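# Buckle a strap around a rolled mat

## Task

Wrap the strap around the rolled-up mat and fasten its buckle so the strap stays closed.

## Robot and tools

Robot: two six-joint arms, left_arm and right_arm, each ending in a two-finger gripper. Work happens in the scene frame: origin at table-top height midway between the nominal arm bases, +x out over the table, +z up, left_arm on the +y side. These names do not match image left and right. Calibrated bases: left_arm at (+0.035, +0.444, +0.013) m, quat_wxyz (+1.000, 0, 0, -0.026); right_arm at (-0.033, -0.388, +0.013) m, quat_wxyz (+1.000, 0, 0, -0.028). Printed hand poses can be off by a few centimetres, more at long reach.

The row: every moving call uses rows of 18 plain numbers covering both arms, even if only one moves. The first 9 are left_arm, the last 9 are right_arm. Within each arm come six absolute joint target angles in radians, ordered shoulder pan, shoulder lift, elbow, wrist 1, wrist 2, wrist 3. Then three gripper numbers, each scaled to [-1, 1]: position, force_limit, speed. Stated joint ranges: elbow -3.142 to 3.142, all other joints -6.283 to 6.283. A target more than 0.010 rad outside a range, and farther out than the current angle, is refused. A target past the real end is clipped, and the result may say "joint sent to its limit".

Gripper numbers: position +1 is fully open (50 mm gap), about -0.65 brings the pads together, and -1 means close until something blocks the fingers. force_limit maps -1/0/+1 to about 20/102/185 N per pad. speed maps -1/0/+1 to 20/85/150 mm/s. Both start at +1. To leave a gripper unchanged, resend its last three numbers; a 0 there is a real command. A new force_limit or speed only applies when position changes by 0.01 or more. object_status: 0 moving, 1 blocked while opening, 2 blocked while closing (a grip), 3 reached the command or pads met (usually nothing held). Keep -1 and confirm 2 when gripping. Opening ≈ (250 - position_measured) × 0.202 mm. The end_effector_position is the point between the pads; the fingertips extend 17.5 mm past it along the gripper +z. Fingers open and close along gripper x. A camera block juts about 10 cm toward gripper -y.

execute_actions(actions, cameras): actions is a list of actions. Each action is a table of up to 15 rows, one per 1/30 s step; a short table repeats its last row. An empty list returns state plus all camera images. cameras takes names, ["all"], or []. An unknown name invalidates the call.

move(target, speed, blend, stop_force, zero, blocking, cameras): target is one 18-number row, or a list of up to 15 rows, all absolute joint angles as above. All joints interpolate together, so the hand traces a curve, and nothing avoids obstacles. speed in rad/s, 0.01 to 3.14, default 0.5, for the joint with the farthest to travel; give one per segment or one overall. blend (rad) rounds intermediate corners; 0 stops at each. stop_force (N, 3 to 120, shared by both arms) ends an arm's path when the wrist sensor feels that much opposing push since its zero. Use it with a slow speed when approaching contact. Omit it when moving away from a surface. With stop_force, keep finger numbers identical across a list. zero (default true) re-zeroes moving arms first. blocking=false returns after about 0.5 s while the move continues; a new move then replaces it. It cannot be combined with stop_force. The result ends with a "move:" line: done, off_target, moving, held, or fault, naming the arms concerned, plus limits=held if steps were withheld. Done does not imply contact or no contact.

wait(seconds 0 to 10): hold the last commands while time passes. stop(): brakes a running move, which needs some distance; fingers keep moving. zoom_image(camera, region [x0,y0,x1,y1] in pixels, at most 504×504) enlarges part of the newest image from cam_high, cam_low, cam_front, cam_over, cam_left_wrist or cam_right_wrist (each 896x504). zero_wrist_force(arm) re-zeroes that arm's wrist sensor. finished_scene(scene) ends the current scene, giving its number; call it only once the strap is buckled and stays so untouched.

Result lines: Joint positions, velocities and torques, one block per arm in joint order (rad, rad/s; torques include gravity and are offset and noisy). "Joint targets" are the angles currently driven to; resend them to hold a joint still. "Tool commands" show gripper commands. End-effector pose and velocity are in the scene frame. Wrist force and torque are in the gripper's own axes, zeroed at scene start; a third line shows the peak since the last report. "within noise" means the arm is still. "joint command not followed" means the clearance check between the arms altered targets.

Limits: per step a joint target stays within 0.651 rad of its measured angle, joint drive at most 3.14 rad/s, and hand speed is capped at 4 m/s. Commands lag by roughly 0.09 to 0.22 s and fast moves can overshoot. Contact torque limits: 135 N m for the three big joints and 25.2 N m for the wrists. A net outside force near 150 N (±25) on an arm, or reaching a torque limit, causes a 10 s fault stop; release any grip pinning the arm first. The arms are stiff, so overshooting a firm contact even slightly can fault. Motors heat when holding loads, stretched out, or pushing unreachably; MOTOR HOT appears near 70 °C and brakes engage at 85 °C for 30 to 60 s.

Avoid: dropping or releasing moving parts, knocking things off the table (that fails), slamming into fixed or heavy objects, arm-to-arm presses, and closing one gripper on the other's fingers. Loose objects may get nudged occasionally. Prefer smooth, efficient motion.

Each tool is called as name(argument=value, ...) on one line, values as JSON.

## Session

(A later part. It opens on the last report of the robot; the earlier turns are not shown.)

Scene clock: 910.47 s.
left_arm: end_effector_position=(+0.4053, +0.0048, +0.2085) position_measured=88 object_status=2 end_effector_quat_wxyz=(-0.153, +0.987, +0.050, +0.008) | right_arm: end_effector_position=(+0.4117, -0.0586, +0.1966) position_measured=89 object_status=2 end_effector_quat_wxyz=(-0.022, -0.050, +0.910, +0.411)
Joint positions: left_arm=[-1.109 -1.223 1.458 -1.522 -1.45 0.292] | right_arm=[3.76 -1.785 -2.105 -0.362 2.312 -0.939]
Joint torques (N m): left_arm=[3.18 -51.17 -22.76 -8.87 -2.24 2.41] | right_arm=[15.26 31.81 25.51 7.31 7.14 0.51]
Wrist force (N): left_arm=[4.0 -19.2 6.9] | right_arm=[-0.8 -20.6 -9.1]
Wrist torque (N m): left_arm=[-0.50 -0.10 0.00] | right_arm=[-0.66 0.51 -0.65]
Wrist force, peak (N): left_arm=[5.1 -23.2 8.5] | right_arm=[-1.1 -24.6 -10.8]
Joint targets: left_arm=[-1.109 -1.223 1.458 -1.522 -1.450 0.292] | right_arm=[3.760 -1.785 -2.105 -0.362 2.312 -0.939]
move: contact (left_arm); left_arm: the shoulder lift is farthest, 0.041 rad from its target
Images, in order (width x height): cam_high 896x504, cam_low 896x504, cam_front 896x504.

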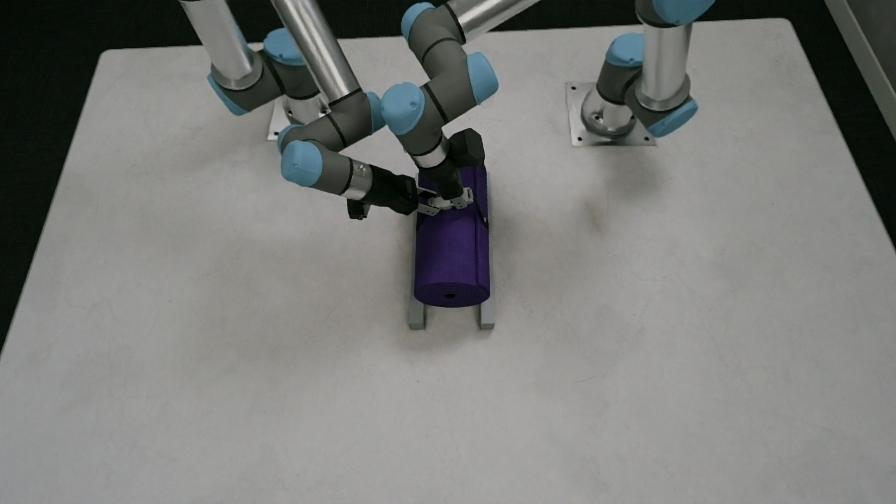

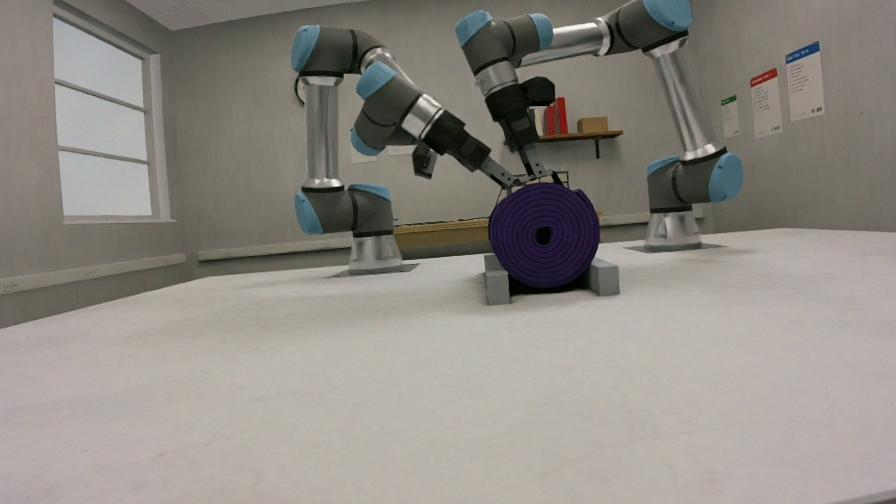

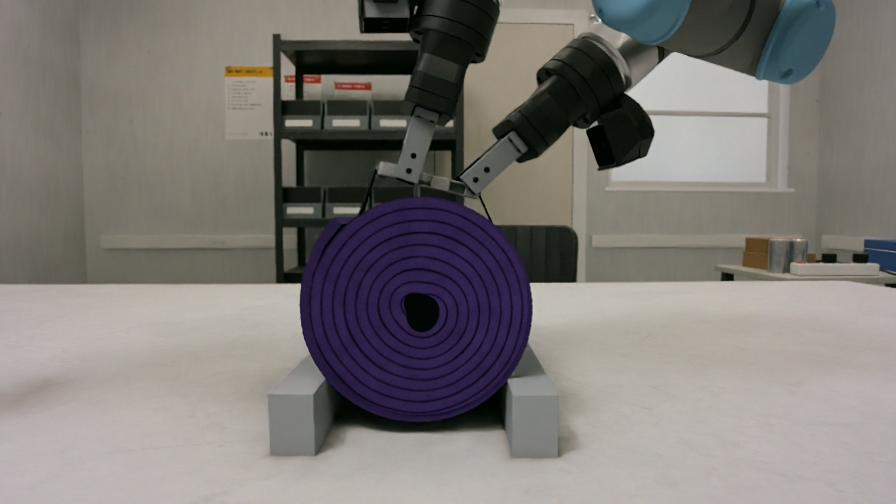

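move(target=[-1.1060,-1.2380,1.4735,-1.5231,-1.4488,0.2950,-1,-0.4,-1,3.7598,-1.7849,-2.1049,-0.3624,2.3116,-0.9387,-1,-0.1,-1], speed=0.06)

move(target=[-1.1540,-1.2693,1.5306,-1.5745,-1.3464,0.2538,-1,-0.4,-1,3.7598,-1.7849,-2.1049,-0.3624,2.3116,-0.9387,-1,-0.1,-1], speed=0.1)

move(target=[-1.1649,-1.2133,1.4737,-1.5717,-1.3495,0.2430,-1,-0.4,-1,3.7598,-1.7849,-2.1049,-0.3624,2.3116,-0.9387,-1,-0.1,-1], speed=0.02, stop_force=15)

move(target=[-1.1561,-1.2717,1.5333,-1.5746,-1.3470,0.2517,-1,-0.4,-1,3.7598,-1.7849,-2.1049,-0.3624,2.3116,-0.9387,-1,-0.1,-1], speed=0.06)

move(target=[-1.1670,-1.2157,1.4764,-1.5718,-1.3501,0.2409,-1,-0.4,-1,3.7598,-1.7849,-2.1049,-0.3624,2.3116,-0.9387,-1,-0.1,-1], speed=0.02, stop_force=15)

move(target=[-1.1582,-1.2741,1.5360,-1.5747,-1.3476,0.2496,-1,-0.4,-1,3.7598,-1.7849,-2.1049,-0.3624,2.3116,-0.9387,-1,-0.1,-1], speed=0.06)

move(target=[-1.1691,-1.2181,1.4791,-1.5719,-1.3507,0.2388,-1,-0.4,-1,3.7598,-1.7849,-2.1049,-0.3624,2.3116,-0.9387,-1,-0.1,-1], speed=0.02, stop_force=15, cameras=["cam_front","cam_low","cam_high"])

zoom_image(camera="cam_front", region=[391, 160, 454, 195])

zoom_image(camera="cam_low", region=[505, 165, 568, 200])

zoom_image(camera="cam_high", region=[423, 185, 477, 215])

Scene clock: 932.53 s.
left_arm: end_effector_position=(+0.4046, +0.0115, +0.2106) position_measured=88 object_status=2 end_effector_quat_wxyz=(-0.153, +0.987, +0.050, +0.008) | right_arm: end_effector_position=(+0.4117, -0.0586, +0.1966) position_measured=89 object_status=2 end_effector_quat_wxyz=(-0.022, -0.051, +0.910, +0.411)
Joint positions: left_arm=[-1.106 -1.238 1.474 -1.523 -1.449 0.295] | right_arm=[3.76 -1.785 -2.105 -0.362 2.312 -0.939]
Joint torques (N m): left_arm=[3.19 -38.92 -31.1 -4.48 1.32 1.65] | right_arm=[-5.74 31.38 26.1 3.14 -0.26 0.4]
Wrist force (N): left_arm=[2.5 -1.8 5.0] | right_arm=[-1.8 -6.8 1.1]
Wrist torque (N m): left_arm=[-0.33 -0.04 -0.10] | right_arm=[-0.47 0.40 -0.60]
Wrist force, peak (N): left_arm=[4.3 -19.0 8.1] | right_arm=[-1.6 -21.7 -8.5]
Joint targets: left_arm=[-1.106 -1.238 1.474 -1.523 -1.449 0.295] | right_arm=[3.760 -1.785 -2.105 -0.362 2.312 -0.939]
move: done

Scene clock: 933.87 s.
left_arm: end_effector_position=(+0.4053, +0.0099, +0.2101) position_measured=88 object_status=2 end_effector_quat_wxyz=(-0.155, +0.985, +0.040, +0.067) | right_arm: end_effector_position=(+0.4117, -0.0586, +0.1966) position_measured=89 object_status=2 end_effector_quat_wxyz=(-0.022, -0.050, +0.910, +0.411)
Joint positions: left_arm=[-1.154 -1.269 1.531 -1.575 -1.346 0.253] | right_arm=[3.76 -1.785 -2.105 -0.362 2.312 -0.939]
Joint torques (N m): left_arm=[9.32 -37.4 -33.46 0.15 -1.79 2.19] | right_arm=[-6.27 31.35 25.69 3.1 -0.25 0.48]
Wrist force (N): left_arm=[1.5 -2.1 5.0] | right_arm=[-1.8 -6.7 1.2]
Wrist torque (N m): left_arm=[-0.38 -0.05 0.01] | right_arm=[-0.44 0.39 -0.60]
Wrist force, peak (N): left_arm=[3.2 -1.2 6.4] | right_arm=[-2.4 -8.1 2.1]
Joint targets: left_arm=[-1.154 -1.269 1.531 -1.574 -1.346 0.254] | right_arm=[3.760 -1.785 -2.105 -0.362 2.312 -0.939]
move: done

Scene clock: 935.27 s.
left_arm: end_effector_position=(+0.4058, +0.0050, +0.2086) position_measured=88 object_status=2 end_effector_quat_wxyz=(-0.155, +0.985, +0.040, +0.067) | right_arm: end_effector_position=(+0.4117, -0.0586, +0.1966) position_measured=89 object_status=2 end_effector_quat_wxyz=(-0.022, -0.050, +0.910, +0.411)
Joint positions: left_arm=[-1.156 -1.258 1.519 -1.574 -1.347 0.252] | right_arm=[3.76 -1.785 -2.105 -0.362 2.312 -0.939]
Joint torques (N m): left_arm=[3.59 -49.13 -22.12 -8.22 -2.9 2.33] | right_arm=[13.01 31.33 26.04 7.26 6.78 0.47]
Wrist force (N): left_arm=[3.7 -15.7 7.3] | right_arm=[-0.5 -20.5 -5.5]
Wrist torque (N m): left_arm=[-0.46 -0.06 -0.04] | right_arm=[-0.65 0.45 -0.64]
Wrist force, peak (N): left_arm=[3.3 -21.1 6.3] | right_arm=[-0.1 -23.4 -8.7]
Joint targets: left_arm=[-1.156 -1.258 1.519 -1.574 -1.347 0.252] | right_arm=[3.760 -1.785 -2.105 -0.362 2.312 -0.939]
move: contact (left_arm); left_arm: the elbow is farthest, 0.046 rad from its target

Scene clock: 935.97 s.
left_arm: end_effector_position=(+0.4038, +0.0102, +0.2102) position_measured=88 object_status=2 end_effector_quat_wxyz=(-0.155, +0.985, +0.040, +0.067) | right_arm: end_effector_position=(+0.4117, -0.0586, +0.1967) position_measured=89 object_status=2 end_effector_quat_wxyz=(-0.022, -0.051, +0.910, +0.411)
Joint positions: left_arm=[-1.156 -1.272 1.534 -1.575 -1.347 0.252] | right_arm=[3.76 -1.785 -2.105 -0.362 2.312 -0.939]
Joint torques (N m): left_arm=[6.54 -40.2 -29.44 -4.74 0.65 2.41] | right_arm=[-2.86 31.22 25.37 3.13 -0.14 0.49]
Wrist force (N): left_arm=[1.9 -1.4 6.1] | right_arm=[-2.2 -8.4 1.9]
Wrist torque (N m): left_arm=[-0.35 -0.01 0.01] | right_arm=[-0.55 0.36 -0.60]
Wrist force, peak (N): left_arm=[3.2 -16.6 5.7] | right_arm=[0.4 -19.4 -6.4]
Joint targets: left_arm=[-1.156 -1.272 1.533 -1.575 -1.347 0.252] | right_arm=[3.760 -1.785 -2.105 -0.362 2.312 -0.939]
move: done

Scene clock: 937.40 s.
left_arm: end_effector_position=(+0.4044, +0.0048, +0.2087) position_measured=88 object_status=2 end_effector_quat_wxyz=(-0.155, +0.985, +0.040, +0.067) | right_arm: end_effector_position=(+0.4117, -0.0586, +0.1966) position_measured=89 object_status=2 end_effector_quat_wxyz=(-0.022, -0.050, +0.910, +0.411)
Joint positions: left_arm=[-1.158 -1.26 1.521 -1.574 -1.348 0.249] | right_arm=[3.76 -1.785 -2.105 -0.362 2.312 -0.939]
Joint torques (N m): left_arm=[3.18 -50.17 -21.5 -8.37 -2.87 2.51] | right_arm=[13.61 31.42 25.77 7.33 6.93 0.43]
Wrist force (N): left_arm=[3.6 -16.5 7.2] | right_arm=[-0.4 -21.1 -5.8]
Wrist torque (N m): left_arm=[-0.51 -0.02 -0.04] | right_arm=[-0.68 0.41 -0.66]
Wrist force, peak (N): left_arm=[3.2 -21.6 6.4] | right_arm=[0.0 -24.2 -8.6]
Joint targets: left_arm=[-1.158 -1.260 1.521 -1.574 -1.348 0.249] | right_arm=[3.760 -1.785 -2.105 -0.362 2.312 -0.939]
move: contact (left_arm); left_arm: the elbow is farthest, 0.045 rad from its target

Scene clock: 938.10 s.
left_arm: end_effector_position=(+0.4024, +0.0104, +0.2103) position_measured=88 object_status=2 end_effector_quat_wxyz=(-0.155, +0.985, +0.040, +0.067) | right_arm: end_effector_position=(+0.4117, -0.0586, +0.1967) position_measured=89 object_status=2 end_effector_quat_wxyz=(-0.022, -0.051, +0.910, +0.411)
Joint positions: left_arm=[-1.158 -1.274 1.536 -1.575 -1.348 0.25] | right_arm=[3.76 -1.785 -2.105 -0.362 2.312 -0.939]
Joint torques (N m): left_arm=[9.87 -39.94 -29.42 -4.78 1.42 2.63] | right_arm=[-2.55 30.79 25.53 3.07 -0.21 0.5]
Wrist force (N): left_arm=[2.0 -1.5 6.1] | right_arm=[-2.2 -8.4 1.7]
Wrist torque (N m): left_arm=[-0.37 -0.01 0.00] | right_arm=[-0.61 0.38 -0.60]
Wrist force, peak (N): left_arm=[3.3 -16.9 6.0] | right_arm=[0.4 -20.3 -6.7]
Joint targets: left_arm=[-1.158 -1.274 1.536 -1.575 -1.348 0.250] | right_arm=[3.760 -1.785 -2.105 -0.362 2.312 -0.939]
move: done

Scene clock: 939.57 s.
left_arm: end_effector_position=(+0.4030, +0.0047, +0.2087) position_measured=88 object_status=2 end_effector_quat_wxyz=(-0.155, +0.985, +0.040, +0.067) | right_arm: end_effector_position=(+0.4117, -0.0586, +0.1966) position_measured=89 object_status=2 end_effector_quat_wxyz=(-0.022, -0.050, +0.910, +0.411)
Joint positions: left_arm=[-1.161 -1.261 1.523 -1.574 -1.348 0.247] | right_arm=[3.76 -1.785 -2.105 -0.362 2.312 -0.939]
Joint torques (N m): left_arm=[2.65 -50.42 -22.07 -8.58 -2.64 2.39] | right_arm=[14.15 30.74 25.71 7.44 6.93 0.37]
Wrist force (N): left_arm=[3.2 -16.7 7.1] | right_arm=[-0.1 -20.7 -6.9]
Wrist torque (N m): left_arm=[-0.45 -0.02 -0.03] | right_arm=[-0.75 0.42 -0.67]
Wrist force, peak (N): left_arm=[3.3 -21.4 7.4] | right_arm=[-0.3 -24.7 -8.7]
Joint targets: left_arm=[-1.161 -1.261 1.523 -1.574 -1.348 0.247] | right_arm=[3.760 -1.785 -2.105 -0.362 2.312 -0.939]
move: contact (left_arm); left_arm: the elbow is farthest, 0.044 rad from its target
Images, in order (width x height): cam_high 896x504, cam_low 896x504, cam_front 896x504.

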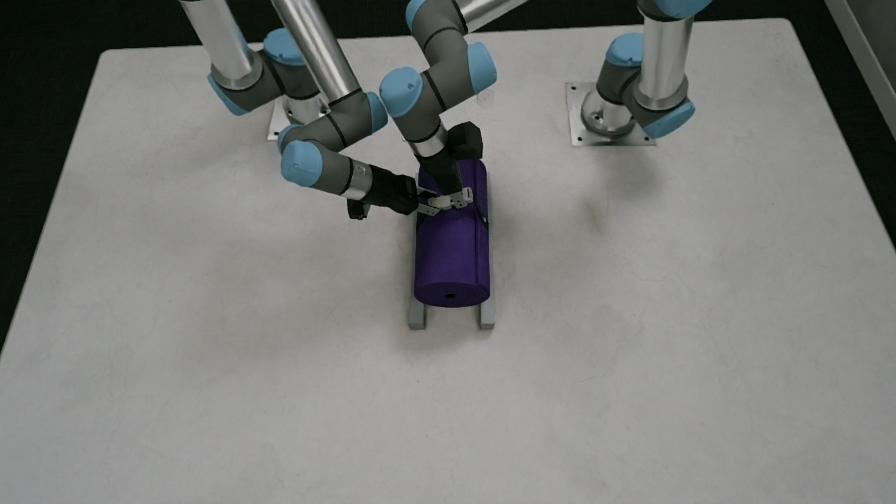

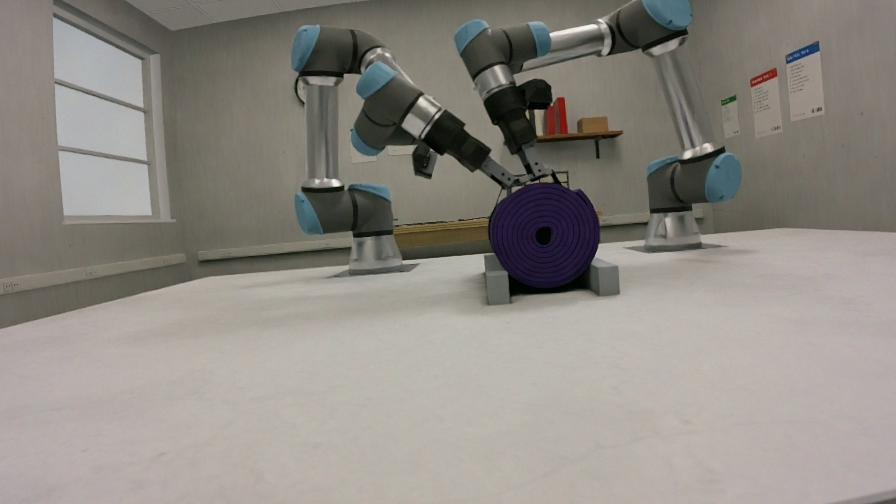

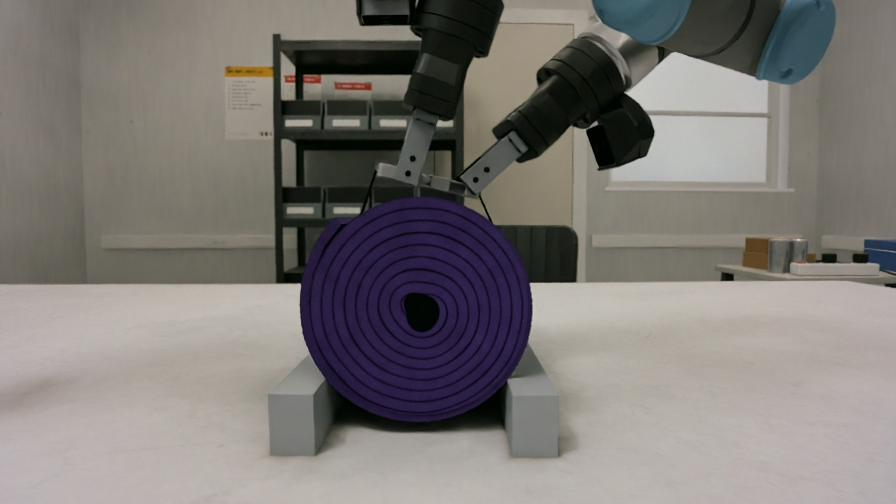

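Scaled by 8.000.

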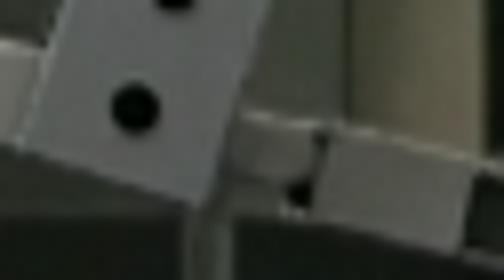

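Scaled by 8.000.

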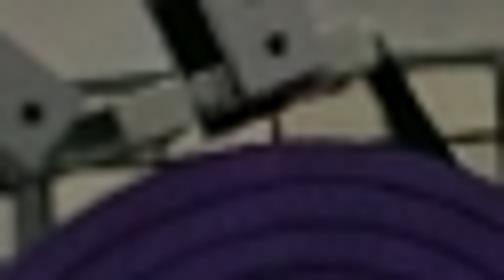

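Scaled by 9.333.

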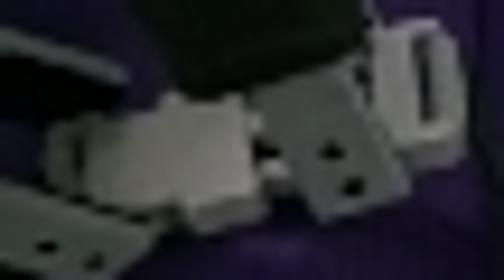

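move(target=[-1.1582,-1.2741,1.5360,-1.5747,-1.3476,0.2496,-1,-0.4,-1,3.7598,-1.7849,-2.1049,-0.3624,2.3116,-0.9387,-1,-0.1,-1], speed=0.06)

move(target=[-1.1582,-1.2733,1.5388,-1.5783,-1.3476,0.2496,-1,-0.4,-1,3.7598,-1.7849,-2.1049,-0.3624,2.3116,-0.9387,-1,-0.1,-1], speed=0.06)

move(target=[-1.1691,-1.2173,1.4819,-1.5755,-1.3507,0.2388,-1,-0.4,-1,3.7598,-1.7849,-2.1049,-0.3624,2.3116,-0.9387,-1,-0.1,-1], speed=0.02, stop_force=15)

move(target=[-1.1582,-1.2729,1.5403,-1.5802,-1.3476,0.2496,-1,-0.4,-1,3.7598,-1.7849,-2.1049,-0.3624,2.3116,-0.9387,-1,-0.1,-1], speed=0.06)

move(target=[-1.1691,-1.2169,1.4834,-1.5774,-1.3507,0.2388,-1,-0.4,-1,3.7598,-1.7849,-2.1049,-0.3624,2.3116,-0.9387,-1,-0.1,-1], speed=0.02, stop_force=15, cameras=["cam_front","cam_low","cam_high"])

zoom_image(camera="cam_front", region=[391, 160, 454, 195])

zoom_image(camera="cam_low", region=[505, 165, 568, 200])

zoom_image(camera="cam_high", region=[423, 185, 477, 215])

Scene clock: 951.87 s.
left_arm: end_effector_position=(+0.4025, +0.0104, +0.2103) position_measured=88 object_status=2 end_effector_quat_wxyz=(-0.155, +0.985, +0.040, +0.067) | right_arm: end_effector_position=(+0.4117, -0.0586, +0.1967) position_measured=89 object_status=2 end_effector_quat_wxyz=(-0.022, -0.051, +0.910, +0.411)
Joint positions: left_arm=[-1.158 -1.274 1.536 -1.575 -1.348 0.25] | right_arm=[3.76 -1.785 -2.105 -0.362 2.312 -0.939]
Joint torques (N m): left_arm=[5.6 -40.11 -29.41 -4.84 1.78 2] | right_arm=[-4.23 29.67 25.54 3.14 -0.37 0.44]
Wrist force (N): left_arm=[1.9 -1.2 6.6] | right_arm=[-2.0 -8.6 2.3]
Wrist torque (N m): left_arm=[-0.34 0.03 -0.11] | right_arm=[-0.56 0.32 -0.60]
Wrist force, peak (N): left_arm=[3.5 -16.9 7.6] | right_arm=[-0.9 -21.7 -6.2]
Joint targets: left_arm=[-1.158 -1.274 1.536 -1.575 -1.348 0.250] | right_arm=[3.760 -1.785 -2.105 -0.362 2.312 -0.939]
move: done

Scene clock: 952.57 s.
left_arm: end_effector_position=(+0.4025, +0.0104, +0.2089) position_measured=88 object_status=2 end_effector_quat_wxyz=(-0.155, +0.985, +0.040, +0.067) | right_arm: end_effector_position=(+0.4117, -0.0586, +0.1966) position_measured=89 object_status=2 end_effector_quat_wxyz=(-0.022, -0.050, +0.910, +0.411)
Joint positions: left_arm=[-1.158 -1.273 1.539 -1.578 -1.348 0.25] | right_arm=[3.76 -1.785 -2.105 -0.362 2.312 -0.939]
Joint torques (N m): left_arm=[-3.44 -36.35 -22.4 -4 1.26 -0.78] | right_arm=[-6.7 29.26 25.64 3.09 -0.32 0.39]
Wrist force (N): left_arm=[1.7 -1.4 5.9] | right_arm=[-1.8 -8.4 2.1]
Wrist torque (N m): left_arm=[-0.33 0.03 -0.11] | right_arm=[-0.58 0.32 -0.60]
Wrist force, peak (N): left_arm=[1.8 -1.1 6.6] | right_arm=[-2.0 -8.8 2.1]
Joint targets: left_arm=[-1.158 -1.273 1.539 -1.578 -1.348 0.250] | right_arm=[3.760 -1.785 -2.105 -0.362 2.312 -0.939]
move: done

Scene clock: 955.10 s.
left_arm: end_effector_position=(+0.4038, -0.0051, +0.2044) position_measured=88 object_status=2 end_effector_quat_wxyz=(-0.155, +0.985, +0.040, +0.067) | right_arm: end_effector_position=(+0.4117, -0.0586, +0.1966) position_measured=89 object_status=2 end_effector_quat_wxyz=(-0.022, -0.050, +0.910, +0.411)
Joint positions: left_arm=[-1.165 -1.239 1.504 -1.577 -1.35 0.243] | right_arm=[3.76 -1.785 -2.105 -0.362 2.312 -0.939]
Joint torques (N m): left_arm=[-0.84 -49.32 -19.45 -6.67 -4.07 2.39] | right_arm=[1.68 29.04 25.69 8.65 4.19 0.38]
Wrist force (N): left_arm=[13.5 -13.4 6.3] | right_arm=[9.7 -19.1 -2.0]
Wrist torque (N m): left_arm=[-0.43 0.03 -0.20] | right_arm=[-0.65 0.69 -0.85]
Wrist force, peak (N): left_arm=[12.8 -20.0 7.0] | right_arm=[9.0 -24.2 -5.9]
Joint targets: left_arm=[-1.165 -1.239 1.504 -1.577 -1.349 0.243] | right_arm=[3.760 -1.785 -2.105 -0.362 2.312 -0.939]
move: contact (left_arm); left_arm: the elbow is farthest, 0.022 rad from its target

Scene clock: 955.97 s.
left_arm: end_effector_position=(+0.4024, +0.0105, +0.2081) position_measured=88 object_status=2 end_effector_quat_wxyz=(-0.155, +0.985, +0.040, +0.067) end_effector_velocity=(+0.000, -0.002, +0.000) end_effector_angular_velocity=(+0.000, +0.001, +0.000) | right_arm: end_effector_position=(+0.4117, -0.0586, +0.1966) position_measured=89 object_status=2 end_effector_quat_wxyz=(-0.022, -0.050, +0.910, +0.411)
Joint positions: left_arm=[-1.158 -1.273 1.541 -1.58 -1.348 0.25] | right_arm=[3.76 -1.785 -2.105 -0.362 2.312 -0.939]
Joint velocities: left_arm=[0 0.004 -0.005 0 -0.001 0] | right_arm=[within noise]
Joint torques (N m): left_arm=[0.71 -36.74 -31.62 -4.32 1.86 1.17] | right_arm=[4.52 29.17 25.67 3.08 -0.33 0.44]
Wrist force (N): left_arm=[1.2 -1.5 5.2] | right_arm=[-1.0 -7.1 1.8]
Wrist torque (N m): left_arm=[-0.31 0.07 -0.11] | right_arm=[-0.43 0.24 -0.60]
Wrist force, peak (N): left_arm=[13.5 -13.2 6.1] | right_arm=[9.8 -19.1 -2.1]
Joint targets: left_arm=[-1.158 -1.273 1.540 -1.580 -1.348 0.250] | right_arm=[3.760 -1.785 -2.105 -0.362 2.312 -0.939]
move: done

Scene clock: 957.60 s.
left_arm: end_effector_position=(+0.4029, +0.0051, +0.2066) position_measured=88 object_status=2 end_effector_quat_wxyz=(-0.155, +0.985, +0.040, +0.067) | right_arm: end_effector_position=(+0.4117, -0.0586, +0.1966) position_measured=89 object_status=2 end_effector_quat_wxyz=(-0.022, -0.050, +0.910, +0.411)
Joint positions: left_arm=[-1.161 -1.261 1.528 -1.579 -1.348 0.247] | right_arm=[3.76 -1.785 -2.105 -0.362 2.312 -0.939]
Joint torques (N m): left_arm=[4.9 -50.07 -21.57 -8.28 -0.86 2.24] | right_arm=[8.83 28.45 25.3 7.34 7.11 0.41]
Wrist force (N): left_arm=[1.7 -15.8 6.0] | right_arm=[-0.1 -19.5 -6.1]
Wrist torque (N m): left_arm=[-0.33 0.06 0.01] | right_arm=[-0.55 0.26 -0.64]
Wrist force, peak (N): left_arm=[1.5 -20.0 7.3] | right_arm=[-1.0 -23.4 -8.2]
Joint targets: left_arm=[-1.160 -1.261 1.528 -1.579 -1.348 0.247] | right_arm=[3.760 -1.785 -2.105 -0.362 2.312 -0.939]
move: contact (left_arm); left_arm: the elbow is farthest, 0.045 rad from its target
Images, in order (width x height): cam_high 896x504, cam_low 896x504, cam_front 896x504.

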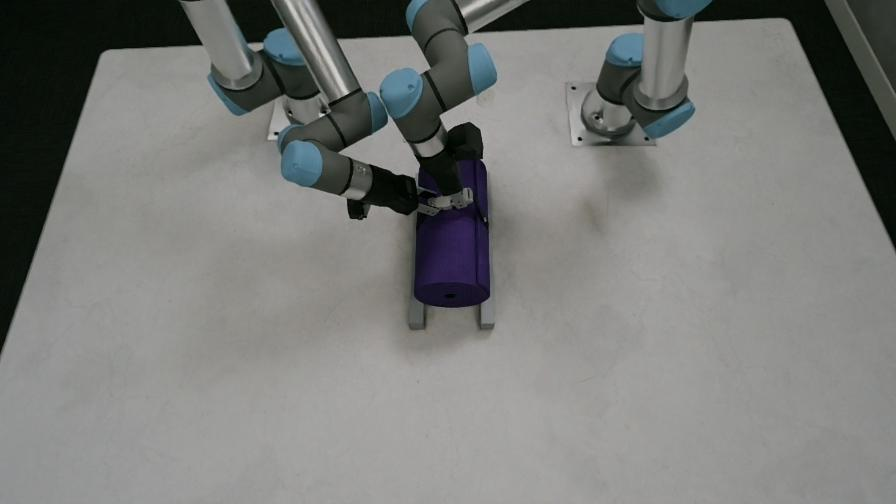

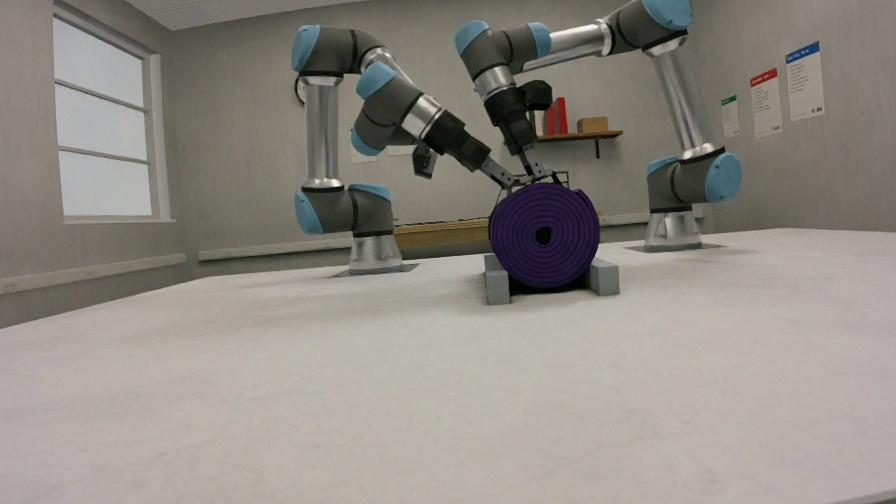

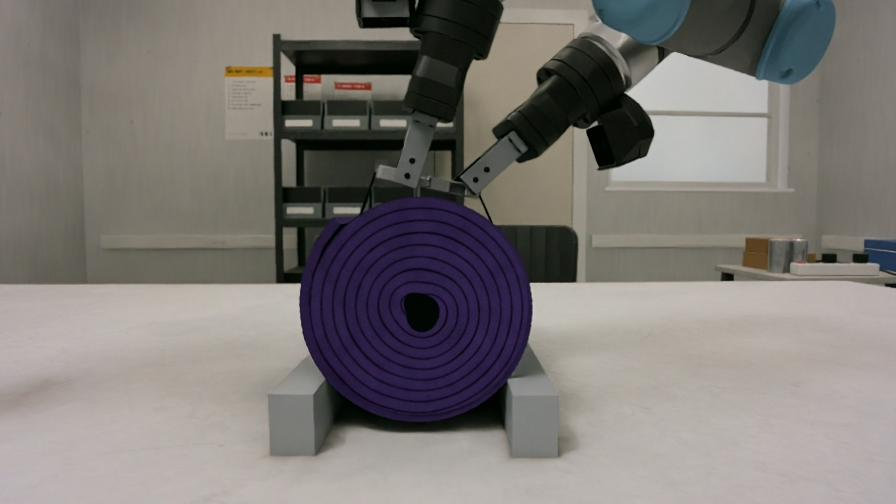

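Scaled by 8.000.

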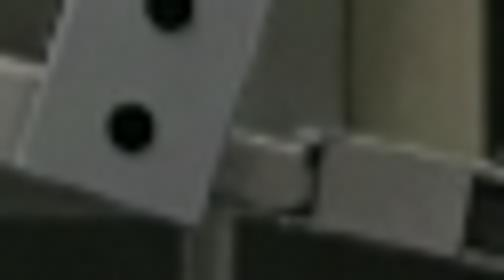

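Scaled by 8.000.

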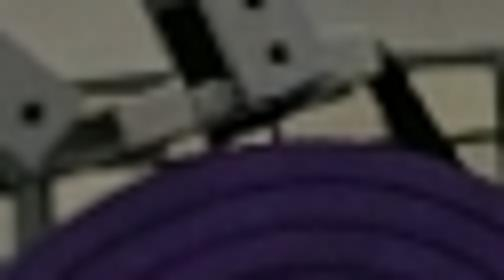

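Scaled by 9.333.

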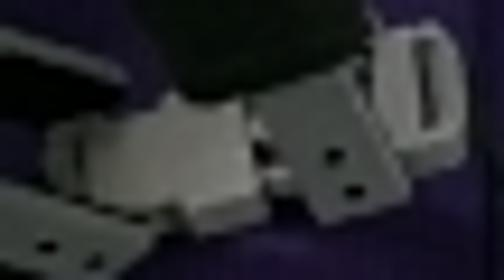

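move(target=[-1.1582,-1.2733,1.5388,-1.5783,-1.3476,0.2496,-1,-0.4,-1,3.7598,-1.7849,-2.1049,-0.3624,2.3116,-0.9387,-1,-0.1,-1], speed=0.06)

move(target=[-1.1691,-1.2173,1.4819,-1.5755,-1.3507,0.2388,-1,-0.4,-1,3.7598,-1.7849,-2.1049,-0.3624,2.3116,-0.9387,-1,-0.1,-1], speed=0.02, stop_force=15, cameras=["cam_front","cam_high"])

zoom_image(camera="cam_front", region=[391, 160, 454, 195])

zoom_image(camera="cam_high", region=[423, 185, 477, 215])

Scene clock: 964.33 s.
left_arm: end_effector_position=(+0.4024, +0.0104, +0.2089) position_measured=88 object_status=2 end_effector_quat_wxyz=(-0.155, +0.985, +0.040, +0.067) | right_arm: end_effector_position=(+0.4117, -0.0586, +0.1967) position_measured=89 object_status=2 end_effector_quat_wxyz=(-0.022, -0.051, +0.910, +0.411)
Joint positions: left_arm=[-1.158 -1.273 1.539 -1.578 -1.348 0.25] | right_arm=[3.76 -1.785 -2.105 -0.362 2.312 -0.939]
Joint torques (N m): left_arm=[6.02 -40.1 -28.5 0.2 2.09 2.04] | right_arm=[-2.84 28.18 25.3 3.06 -0.32 0.43]
Wrist force (N): left_arm=[1.8 -0.9 6.3] | right_arm=[-2.4 -7.3 2.2]
Wrist torque (N m): left_arm=[-0.27 0.04 -0.11] | right_arm=[-0.37 0.39 -0.60]
Wrist force, peak (N): left_arm=[1.3 -16.0 5.6] | right_arm=[-0.8 -20.5 -5.5]
Joint targets: left_arm=[-1.158 -1.273 1.539 -1.578 -1.348 0.250] | right_arm=[3.760 -1.785 -2.105 -0.362 2.312 -0.939]
move: done

Scene clock: 966.87 s.
left_arm: end_effector_position=(+0.4038, -0.0051, +0.2044) position_measured=88 object_status=2 end_effector_quat_wxyz=(-0.155, +0.985, +0.040, +0.067) | right_arm: end_effector_position=(+0.4117, -0.0586, +0.1966) position_measured=89 object_status=2 end_effector_quat_wxyz=(-0.022, -0.050, +0.910, +0.411)
Joint positions: left_arm=[-1.165 -1.239 1.504 -1.577 -1.35 0.243] | right_arm=[3.76 -1.785 -2.105 -0.362 2.312 -0.939]
Joint torques (N m): left_arm=[-1.33 -49.59 -18.9 -6.69 -4.13 2.45] | right_arm=[2.01 27.72 25.06 8.7 4.31 0.37]
Wrist force (N): left_arm=[13.6 -12.9 6.9] | right_arm=[8.9 -18.4 -1.9]
Wrist torque (N m): left_arm=[-0.38 0.04 -0.20] | right_arm=[-0.47 0.75 -0.85]
Wrist force, peak (N): left_arm=[12.4 -20.2 5.8] | right_arm=[8.4 -23.0 -5.7]
Joint targets: left_arm=[-1.165 -1.239 1.504 -1.577 -1.349 0.243] | right_arm=[3.760 -1.785 -2.105 -0.362 2.312 -0.939]
move: contact (left_arm); left_arm: the elbow is farthest, 0.022 rad from its target
Images, in order (width x height): cam_high 896x504, cam_front 896x504.

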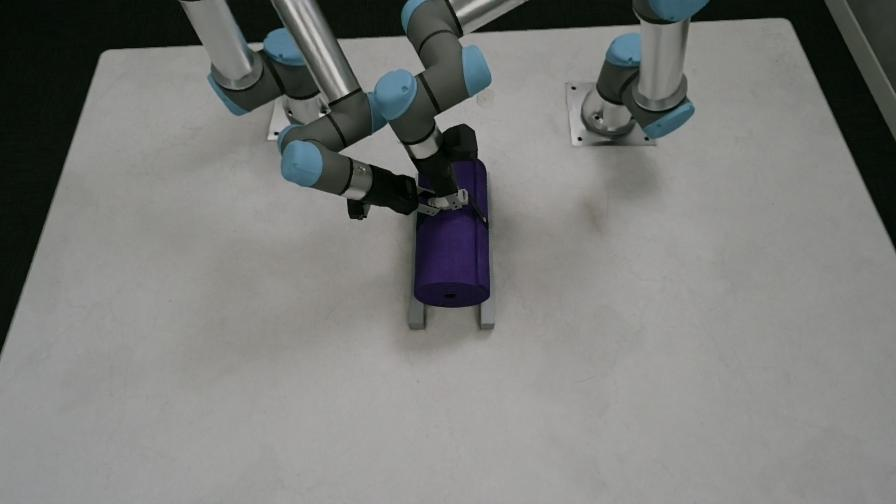

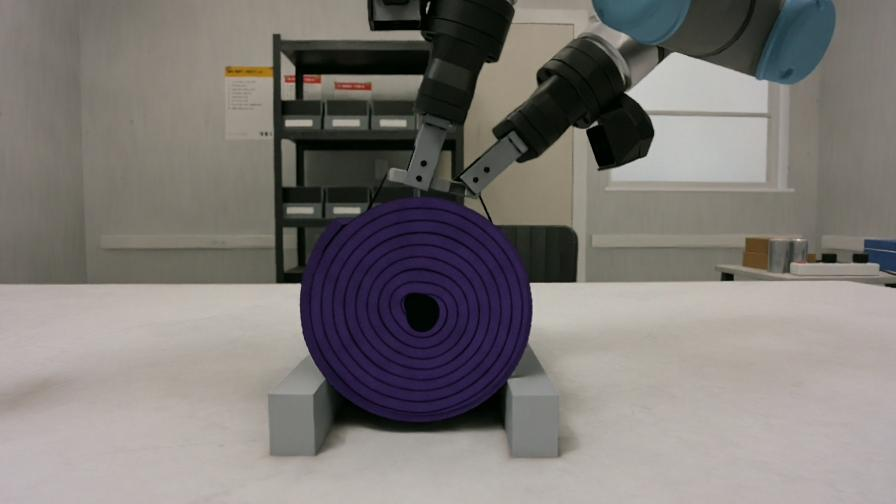

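Scaled by 8.000.

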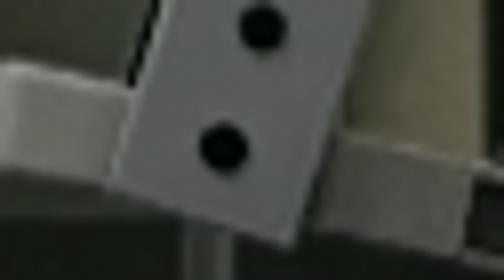

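Scaled by 9.333.

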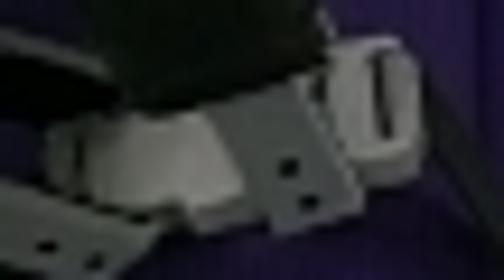

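move(target=[-1.1639,-1.2377,1.5026,-1.5769,-1.3487,0.2441,-1,-0.4,-1,3.7598,-1.7849,-2.1049,-0.3624,2.3116,-0.9387,-1,-0.1,-1], speed=0.03)

move(target=[-1.1673,-1.2205,1.4851,-1.5760,-1.3497,0.2408,-1,-0.4,-1,3.7598,-1.7849,-2.1049,-0.3624,2.3116,-0.9387,-1,-0.1,-1], speed=0.02, stop_force=20, cameras=["cam_front","cam_high"])

zoom_image(camera="cam_front", region=[391, 160, 454, 195])

zoom_image(camera="cam_high", region=[423, 185, 477, 215])

Scene clock: 977.13 s.
left_arm: end_effector_position=(+0.4047, -0.0052, +0.2043) position_measured=88 object_status=2 end_effector_quat_wxyz=(-0.155, +0.985, +0.040, +0.067) | right_arm: end_effector_position=(+0.4117, -0.0586, +0.1966) position_measured=89 object_status=2 end_effector_quat_wxyz=(-0.022, -0.050, +0.910, +0.411)
Joint positions: left_arm=[-1.164 -1.238 1.503 -1.577 -1.349 0.244] | right_arm=[3.76 -1.785 -2.105 -0.362 2.312 -0.939]
Joint torques (N m): left_arm=[0.97 -34.11 -33.23 -7.67 -0.29 2.43] | right_arm=[9.16 27.23 24.98 7.33 5.09 0.35]
Wrist force (N): left_arm=[6.4 -17.3 5.1] | right_arm=[2.9 -20.2 -4.6]
Wrist torque (N m): left_arm=[-0.42 0.01 -0.18] | right_arm=[-0.40 0.53 -0.70]
Wrist force, peak (N): left_arm=[13.4 -13.6 6.7] | right_arm=[2.6 -21.1 -4.3]
Joint targets: left_arm=[-1.164 -1.238 1.503 -1.577 -1.349 0.244] | right_arm=[3.760 -1.785 -2.105 -0.362 2.312 -0.939]
move: done

Scene clock: 978.30 s.
left_arm: end_effector_position=(+0.4049, -0.0062, +0.2040) position_measured=88 object_status=2 end_effector_quat_wxyz=(-0.155, +0.985, +0.040, +0.067) | right_arm: end_effector_position=(+0.4117, -0.0586, +0.1966) position_measured=89 object_status=2 end_effector_quat_wxyz=(-0.022, -0.050, +0.910, +0.411)
Joint positions: left_arm=[-1.164 -1.235 1.5 -1.577 -1.349 0.244] | right_arm=[3.76 -1.785 -2.105 -0.362 2.312 -0.939]
Joint torques (N m): left_arm=[-3.86 -47.1 -23.9 -11.89 -3.46 2.77] | right_arm=[12.55 26.97 26.44 10.01 9.49 0.37]
Wrist force (N): left_arm=[7.0 -34.5 4.9] | right_arm=[3.9 -32.3 -13.3]
Wrist torque (N m): left_arm=[-0.56 -0.03 -0.52] | right_arm=[-0.07 0.35 -0.45]
Wrist force, peak (N): left_arm=[6.6 -41.7 5.5] | right_arm=[2.8 -38.8 -16.9]
Joint targets: left_arm=[-1.164 -1.235 1.500 -1.577 -1.349 0.244] | right_arm=[3.760 -1.785 -2.105 -0.362 2.312 -0.939]
move: contact (left_arm); left_arm: the shoulder lift is farthest, 0.015 rad from its target
Images, in order (width x height): cam_high 896x504, cam_front 896x504.

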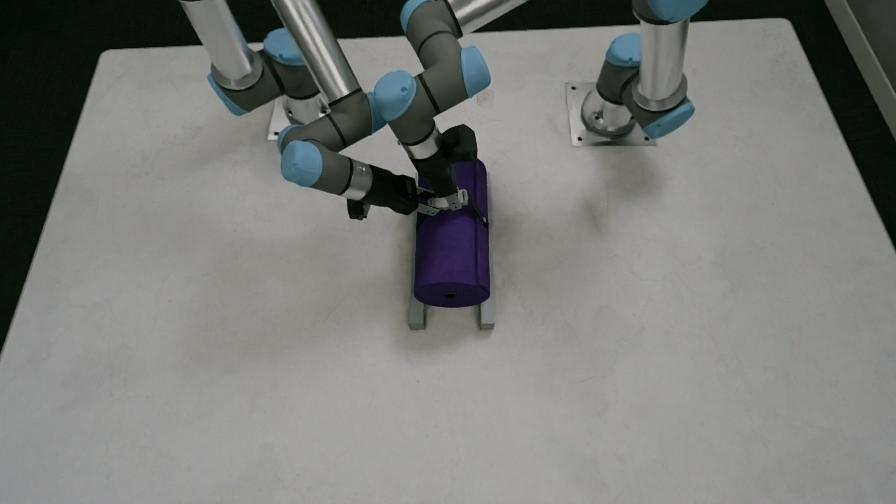

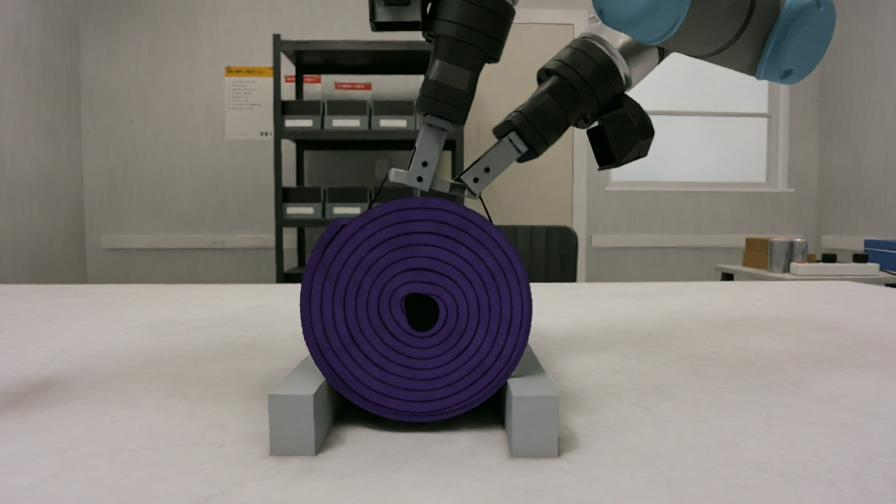

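Scaled by 8.000.

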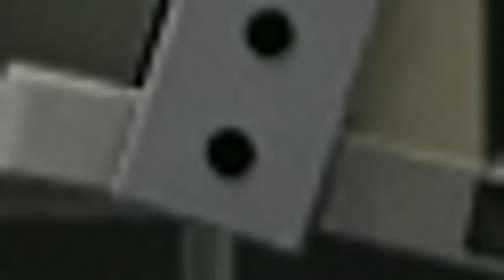

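Scaled by 9.333.

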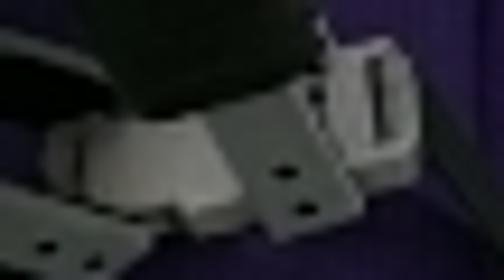

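move(target=[-1.1646,-1.2388,1.5040,-1.5769,-1.3489,0.2434,-1,-0.4,-1,3.7598,-1.7849,-2.1049,-0.3624,2.3116,-0.9387,-1,-0.1,-1], speed=0.03)

move(target=[-1.1680,-1.2213,1.4861,-1.5760,-1.3499,0.2401,-1,-0.4,-1,3.7598,-1.7849,-2.1049,-0.3624,2.3116,-0.9387,-1,-0.1,-1], speed=0.02, stop_force=18)

Scene clock: 984.47 s.
left_arm: end_effector_position=(+0.4041, -0.0049, +0.2044) position_measured=88 object_status=2 end_effector_quat_wxyz=(-0.155, +0.985, +0.040, +0.067) | right_arm: end_effector_position=(+0.4117, -0.0586, +0.1967) position_measured=89 object_status=2 end_effector_quat_wxyz=(-0.022, -0.051, +0.910, +0.411)
Joint positions: left_arm=[-1.165 -1.239 1.504 -1.577 -1.349 0.243] | right_arm=[3.76 -1.785 -2.105 -0.362 2.312 -0.939]
Joint torques (N m): left_arm=[-17.94 -46.39 -21.06 -4.1 -5.16 -2.41] | right_arm=[3.52 26.19 31.71 7.94 2.94 0.41]
Wrist force (N): left_arm=[12.3 -9.0 4.0] | right_arm=[8.8 -13.2 0.4]
Wrist torque (N m): left_arm=[-0.38 0.02 -0.32] | right_arm=[-0.36 0.65 -0.75]
Wrist force, peak (N): left_arm=[6.7 -35.0 5.0] | right_arm=[2.9 -33.8 -12.6]
Joint targets: left_arm=[-1.165 -1.239 1.504 -1.577 -1.349 0.243] | right_arm=[3.760 -1.785 -2.105 -0.362 2.312 -0.939]
move: done

Scene clock: 985.33 s.
left_arm: end_effector_position=(+0.4041, -0.0056, +0.2041) position_measured=88 object_status=2 end_effector_quat_wxyz=(-0.155, +0.985, +0.040, +0.067) | right_arm: end_effector_position=(+0.4117, -0.0586, +0.1966) position_measured=89 object_status=2 end_effector_quat_wxyz=(-0.022, -0.050, +0.910, +0.411)
Joint positions: left_arm=[-1.165 -1.237 1.502 -1.577 -1.349 0.243] | right_arm=[3.76 -1.785 -2.105 -0.362 2.312 -0.939]
Joint torques (N m): left_arm=[-3.73 -49.04 -21.11 -8.96 -5.75 2.93] | right_arm=[-0.49 26.13 32.88 8.34 5.87 0.34]
Wrist force (N): left_arm=[14.4 -23.7 5.4] | right_arm=[11.1 -24.7 -7.8]
Wrist torque (N m): left_arm=[-0.46 0.02 -0.38] | right_arm=[-0.27 0.72 -0.77]
Wrist force, peak (N): left_arm=[13.6 -31.3 6.5] | right_arm=[9.8 -30.7 -11.2]
Joint targets: left_arm=[-1.165 -1.237 1.502 -1.577 -1.349 0.243] | right_arm=[3.760 -1.785 -2.105 -0.362 2.312 -0.939]
move: contact (left_arm); left_arm: the shoulder lift is farthest, 0.016 rad from its target

move(target=[-1.1640,-1.2382,1.5034,-1.5769,-1.3488,0.2440,-1,-0.4,-1,3.7598,-1.7849,-2.1049,-0.3624,2.3116,-0.9387,-1,-0.1,-1], speed=0.03)

move(target=[-1.1640,-1.2382,1.5034,-1.5769,-1.3488,0.2440,0.6,-0.4,-1,3.7598,-1.7849,-2.1049,-0.3624,2.3116,-0.9387,-1,-0.1,-1], cameras=["cam_front","cam_high","cam_low","cam_left_wrist"])

zoom_image(camera="cam_front", region=[381, 155, 463, 205])

zoom_image(camera="cam_high", region=[423, 185, 477, 215])

zoom_image(camera="cam_low", region=[505, 165, 568, 200])

Scene clock: 994.20 s.
left_arm: end_effector_position=(+0.4045, -0.0049, +0.2043) position_measured=88 object_status=2 end_effector_quat_wxyz=(-0.155, +0.985, +0.040, +0.067) | right_arm: end_effector_position=(+0.4117, -0.0586, +0.1967) position_measured=89 object_status=2 end_effector_quat_wxyz=(-0.022, -0.050, +0.910, +0.411)
Joint positions: left_arm=[-1.164 -1.238 1.503 -1.577 -1.349 0.244] | right_arm=[3.76 -1.785 -2.105 -0.362 2.312 -0.939]
Joint torques (N m): left_arm=[2.56 -48.43 -19.64 -4.8 -0.54 2.41] | right_arm=[-0.78 25.2 34.68 7.26 4.72 0.23]
Wrist force (N): left_arm=[9.7 -9.0 4.1] | right_arm=[5.1 -15.2 1.4]
Wrist torque (N m): left_arm=[-0.38 0.00 -0.33] | right_arm=[-0.39 0.54 -0.65]
Wrist force, peak (N): left_arm=[15.1 -23.4 6.9] | right_arm=[10.6 -25.7 -7.1]
Joint targets: left_arm=[-1.164 -1.238 1.503 -1.577 -1.349 0.244] | right_arm=[3.760 -1.785 -2.105 -0.362 2.312 -0.939]
move: done

Scene clock: 994.70 s.
left_arm: end_effector_position=(+0.4045, -0.0049, +0.2043) position_measured=63 object_status=3 end_effector_quat_wxyz=(-0.155, +0.985, +0.040, +0.067) | right_arm: end_effector_position=(+0.4118, -0.0586, +0.1967) position_measured=89 object_status=2 end_effector_quat_wxyz=(-0.022, -0.050, +0.910, +0.411)
Joint positions: left_arm=[-1.164 -1.238 1.503 -1.577 -1.349 0.244] | right_arm=[3.76 -1.785 -2.105 -0.362 2.312 -0.939]
Joint torques (N m): left_arm=[4.2 -47.47 -22.23 -1.88 0.75 1.71] | right_arm=[-0.84 24.99 24.5 4.41 3.01 0.34]
Wrist force (N): left_arm=[-0.8 -1.8 0.7] | right_arm=[-3.7 -7.4 4.3]
Wrist torque (N m): left_arm=[-0.21 -0.01 -0.12] | right_arm=[-0.17 0.21 -0.49]
Wrist force, peak (N): left_arm=[7.8 -9.5 5.2] | right_arm=[3.2 -15.8 0.0]
Joint targets: left_arm=[-1.164 -1.238 1.503 -1.577 -1.349 0.244] | right_arm=[3.760 -1.785 -2.105 -0.362 2.312 -0.939]
move: done
Images, in order (width x height): cam_high 896x504, cam_low 896x504, cam_front 896x504, cam_left_wrist 896x504.

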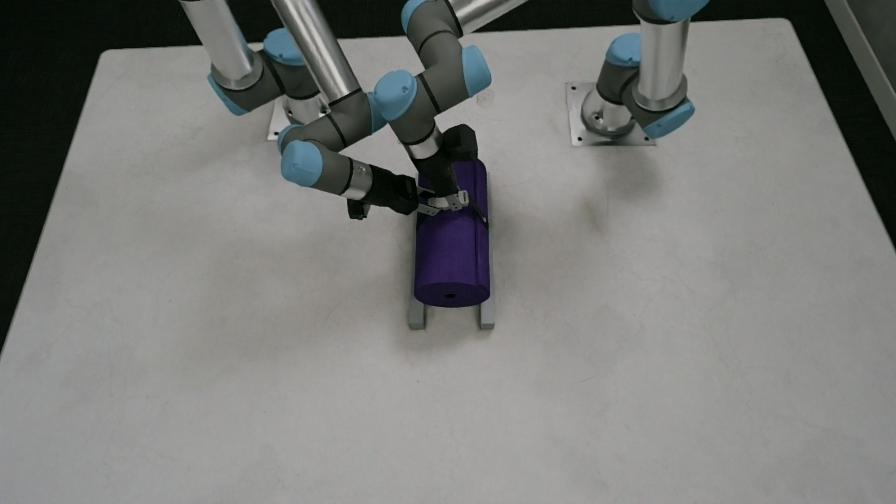

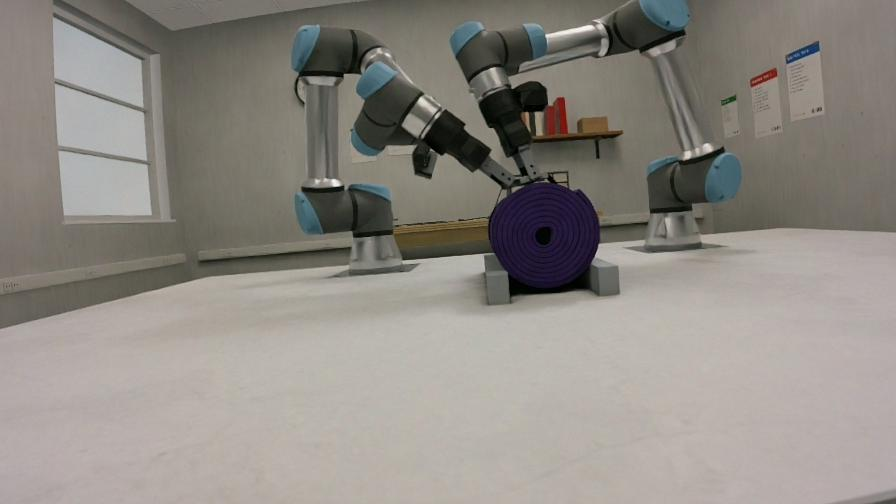

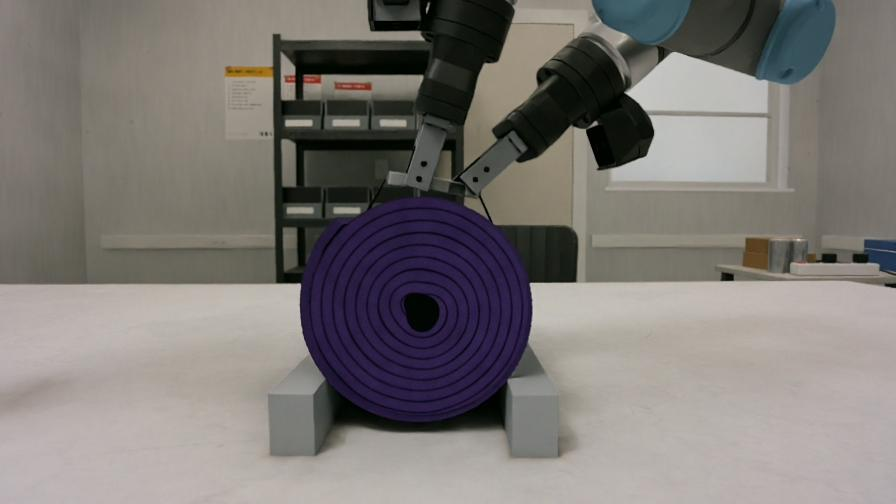

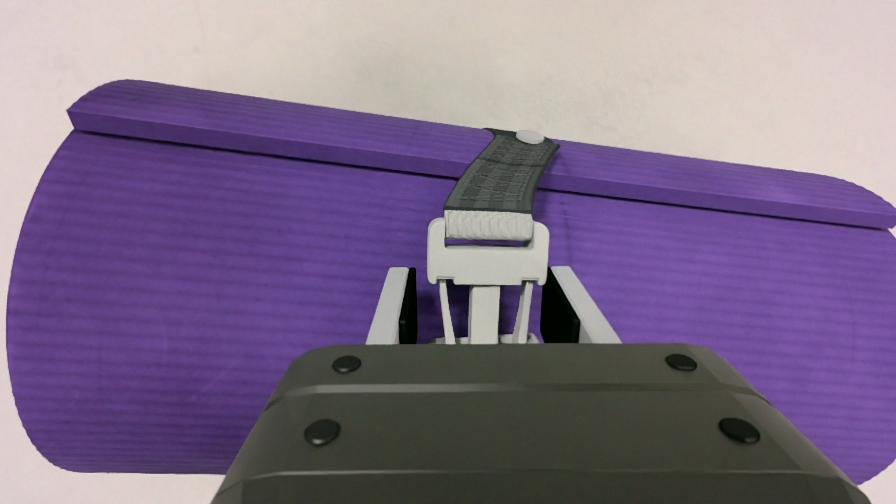

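Scaled by 6.146.

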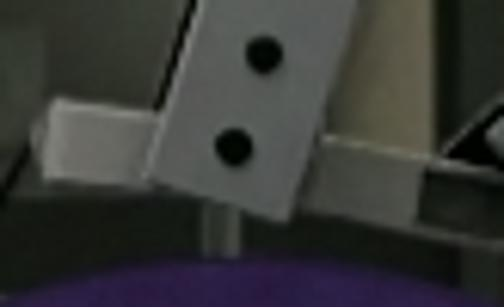

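Scaled by 9.333.

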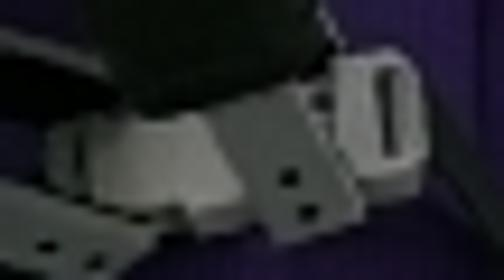

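Scaled by 8.000.

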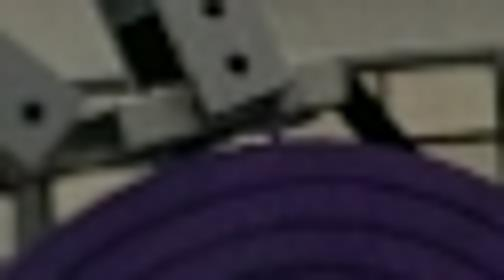

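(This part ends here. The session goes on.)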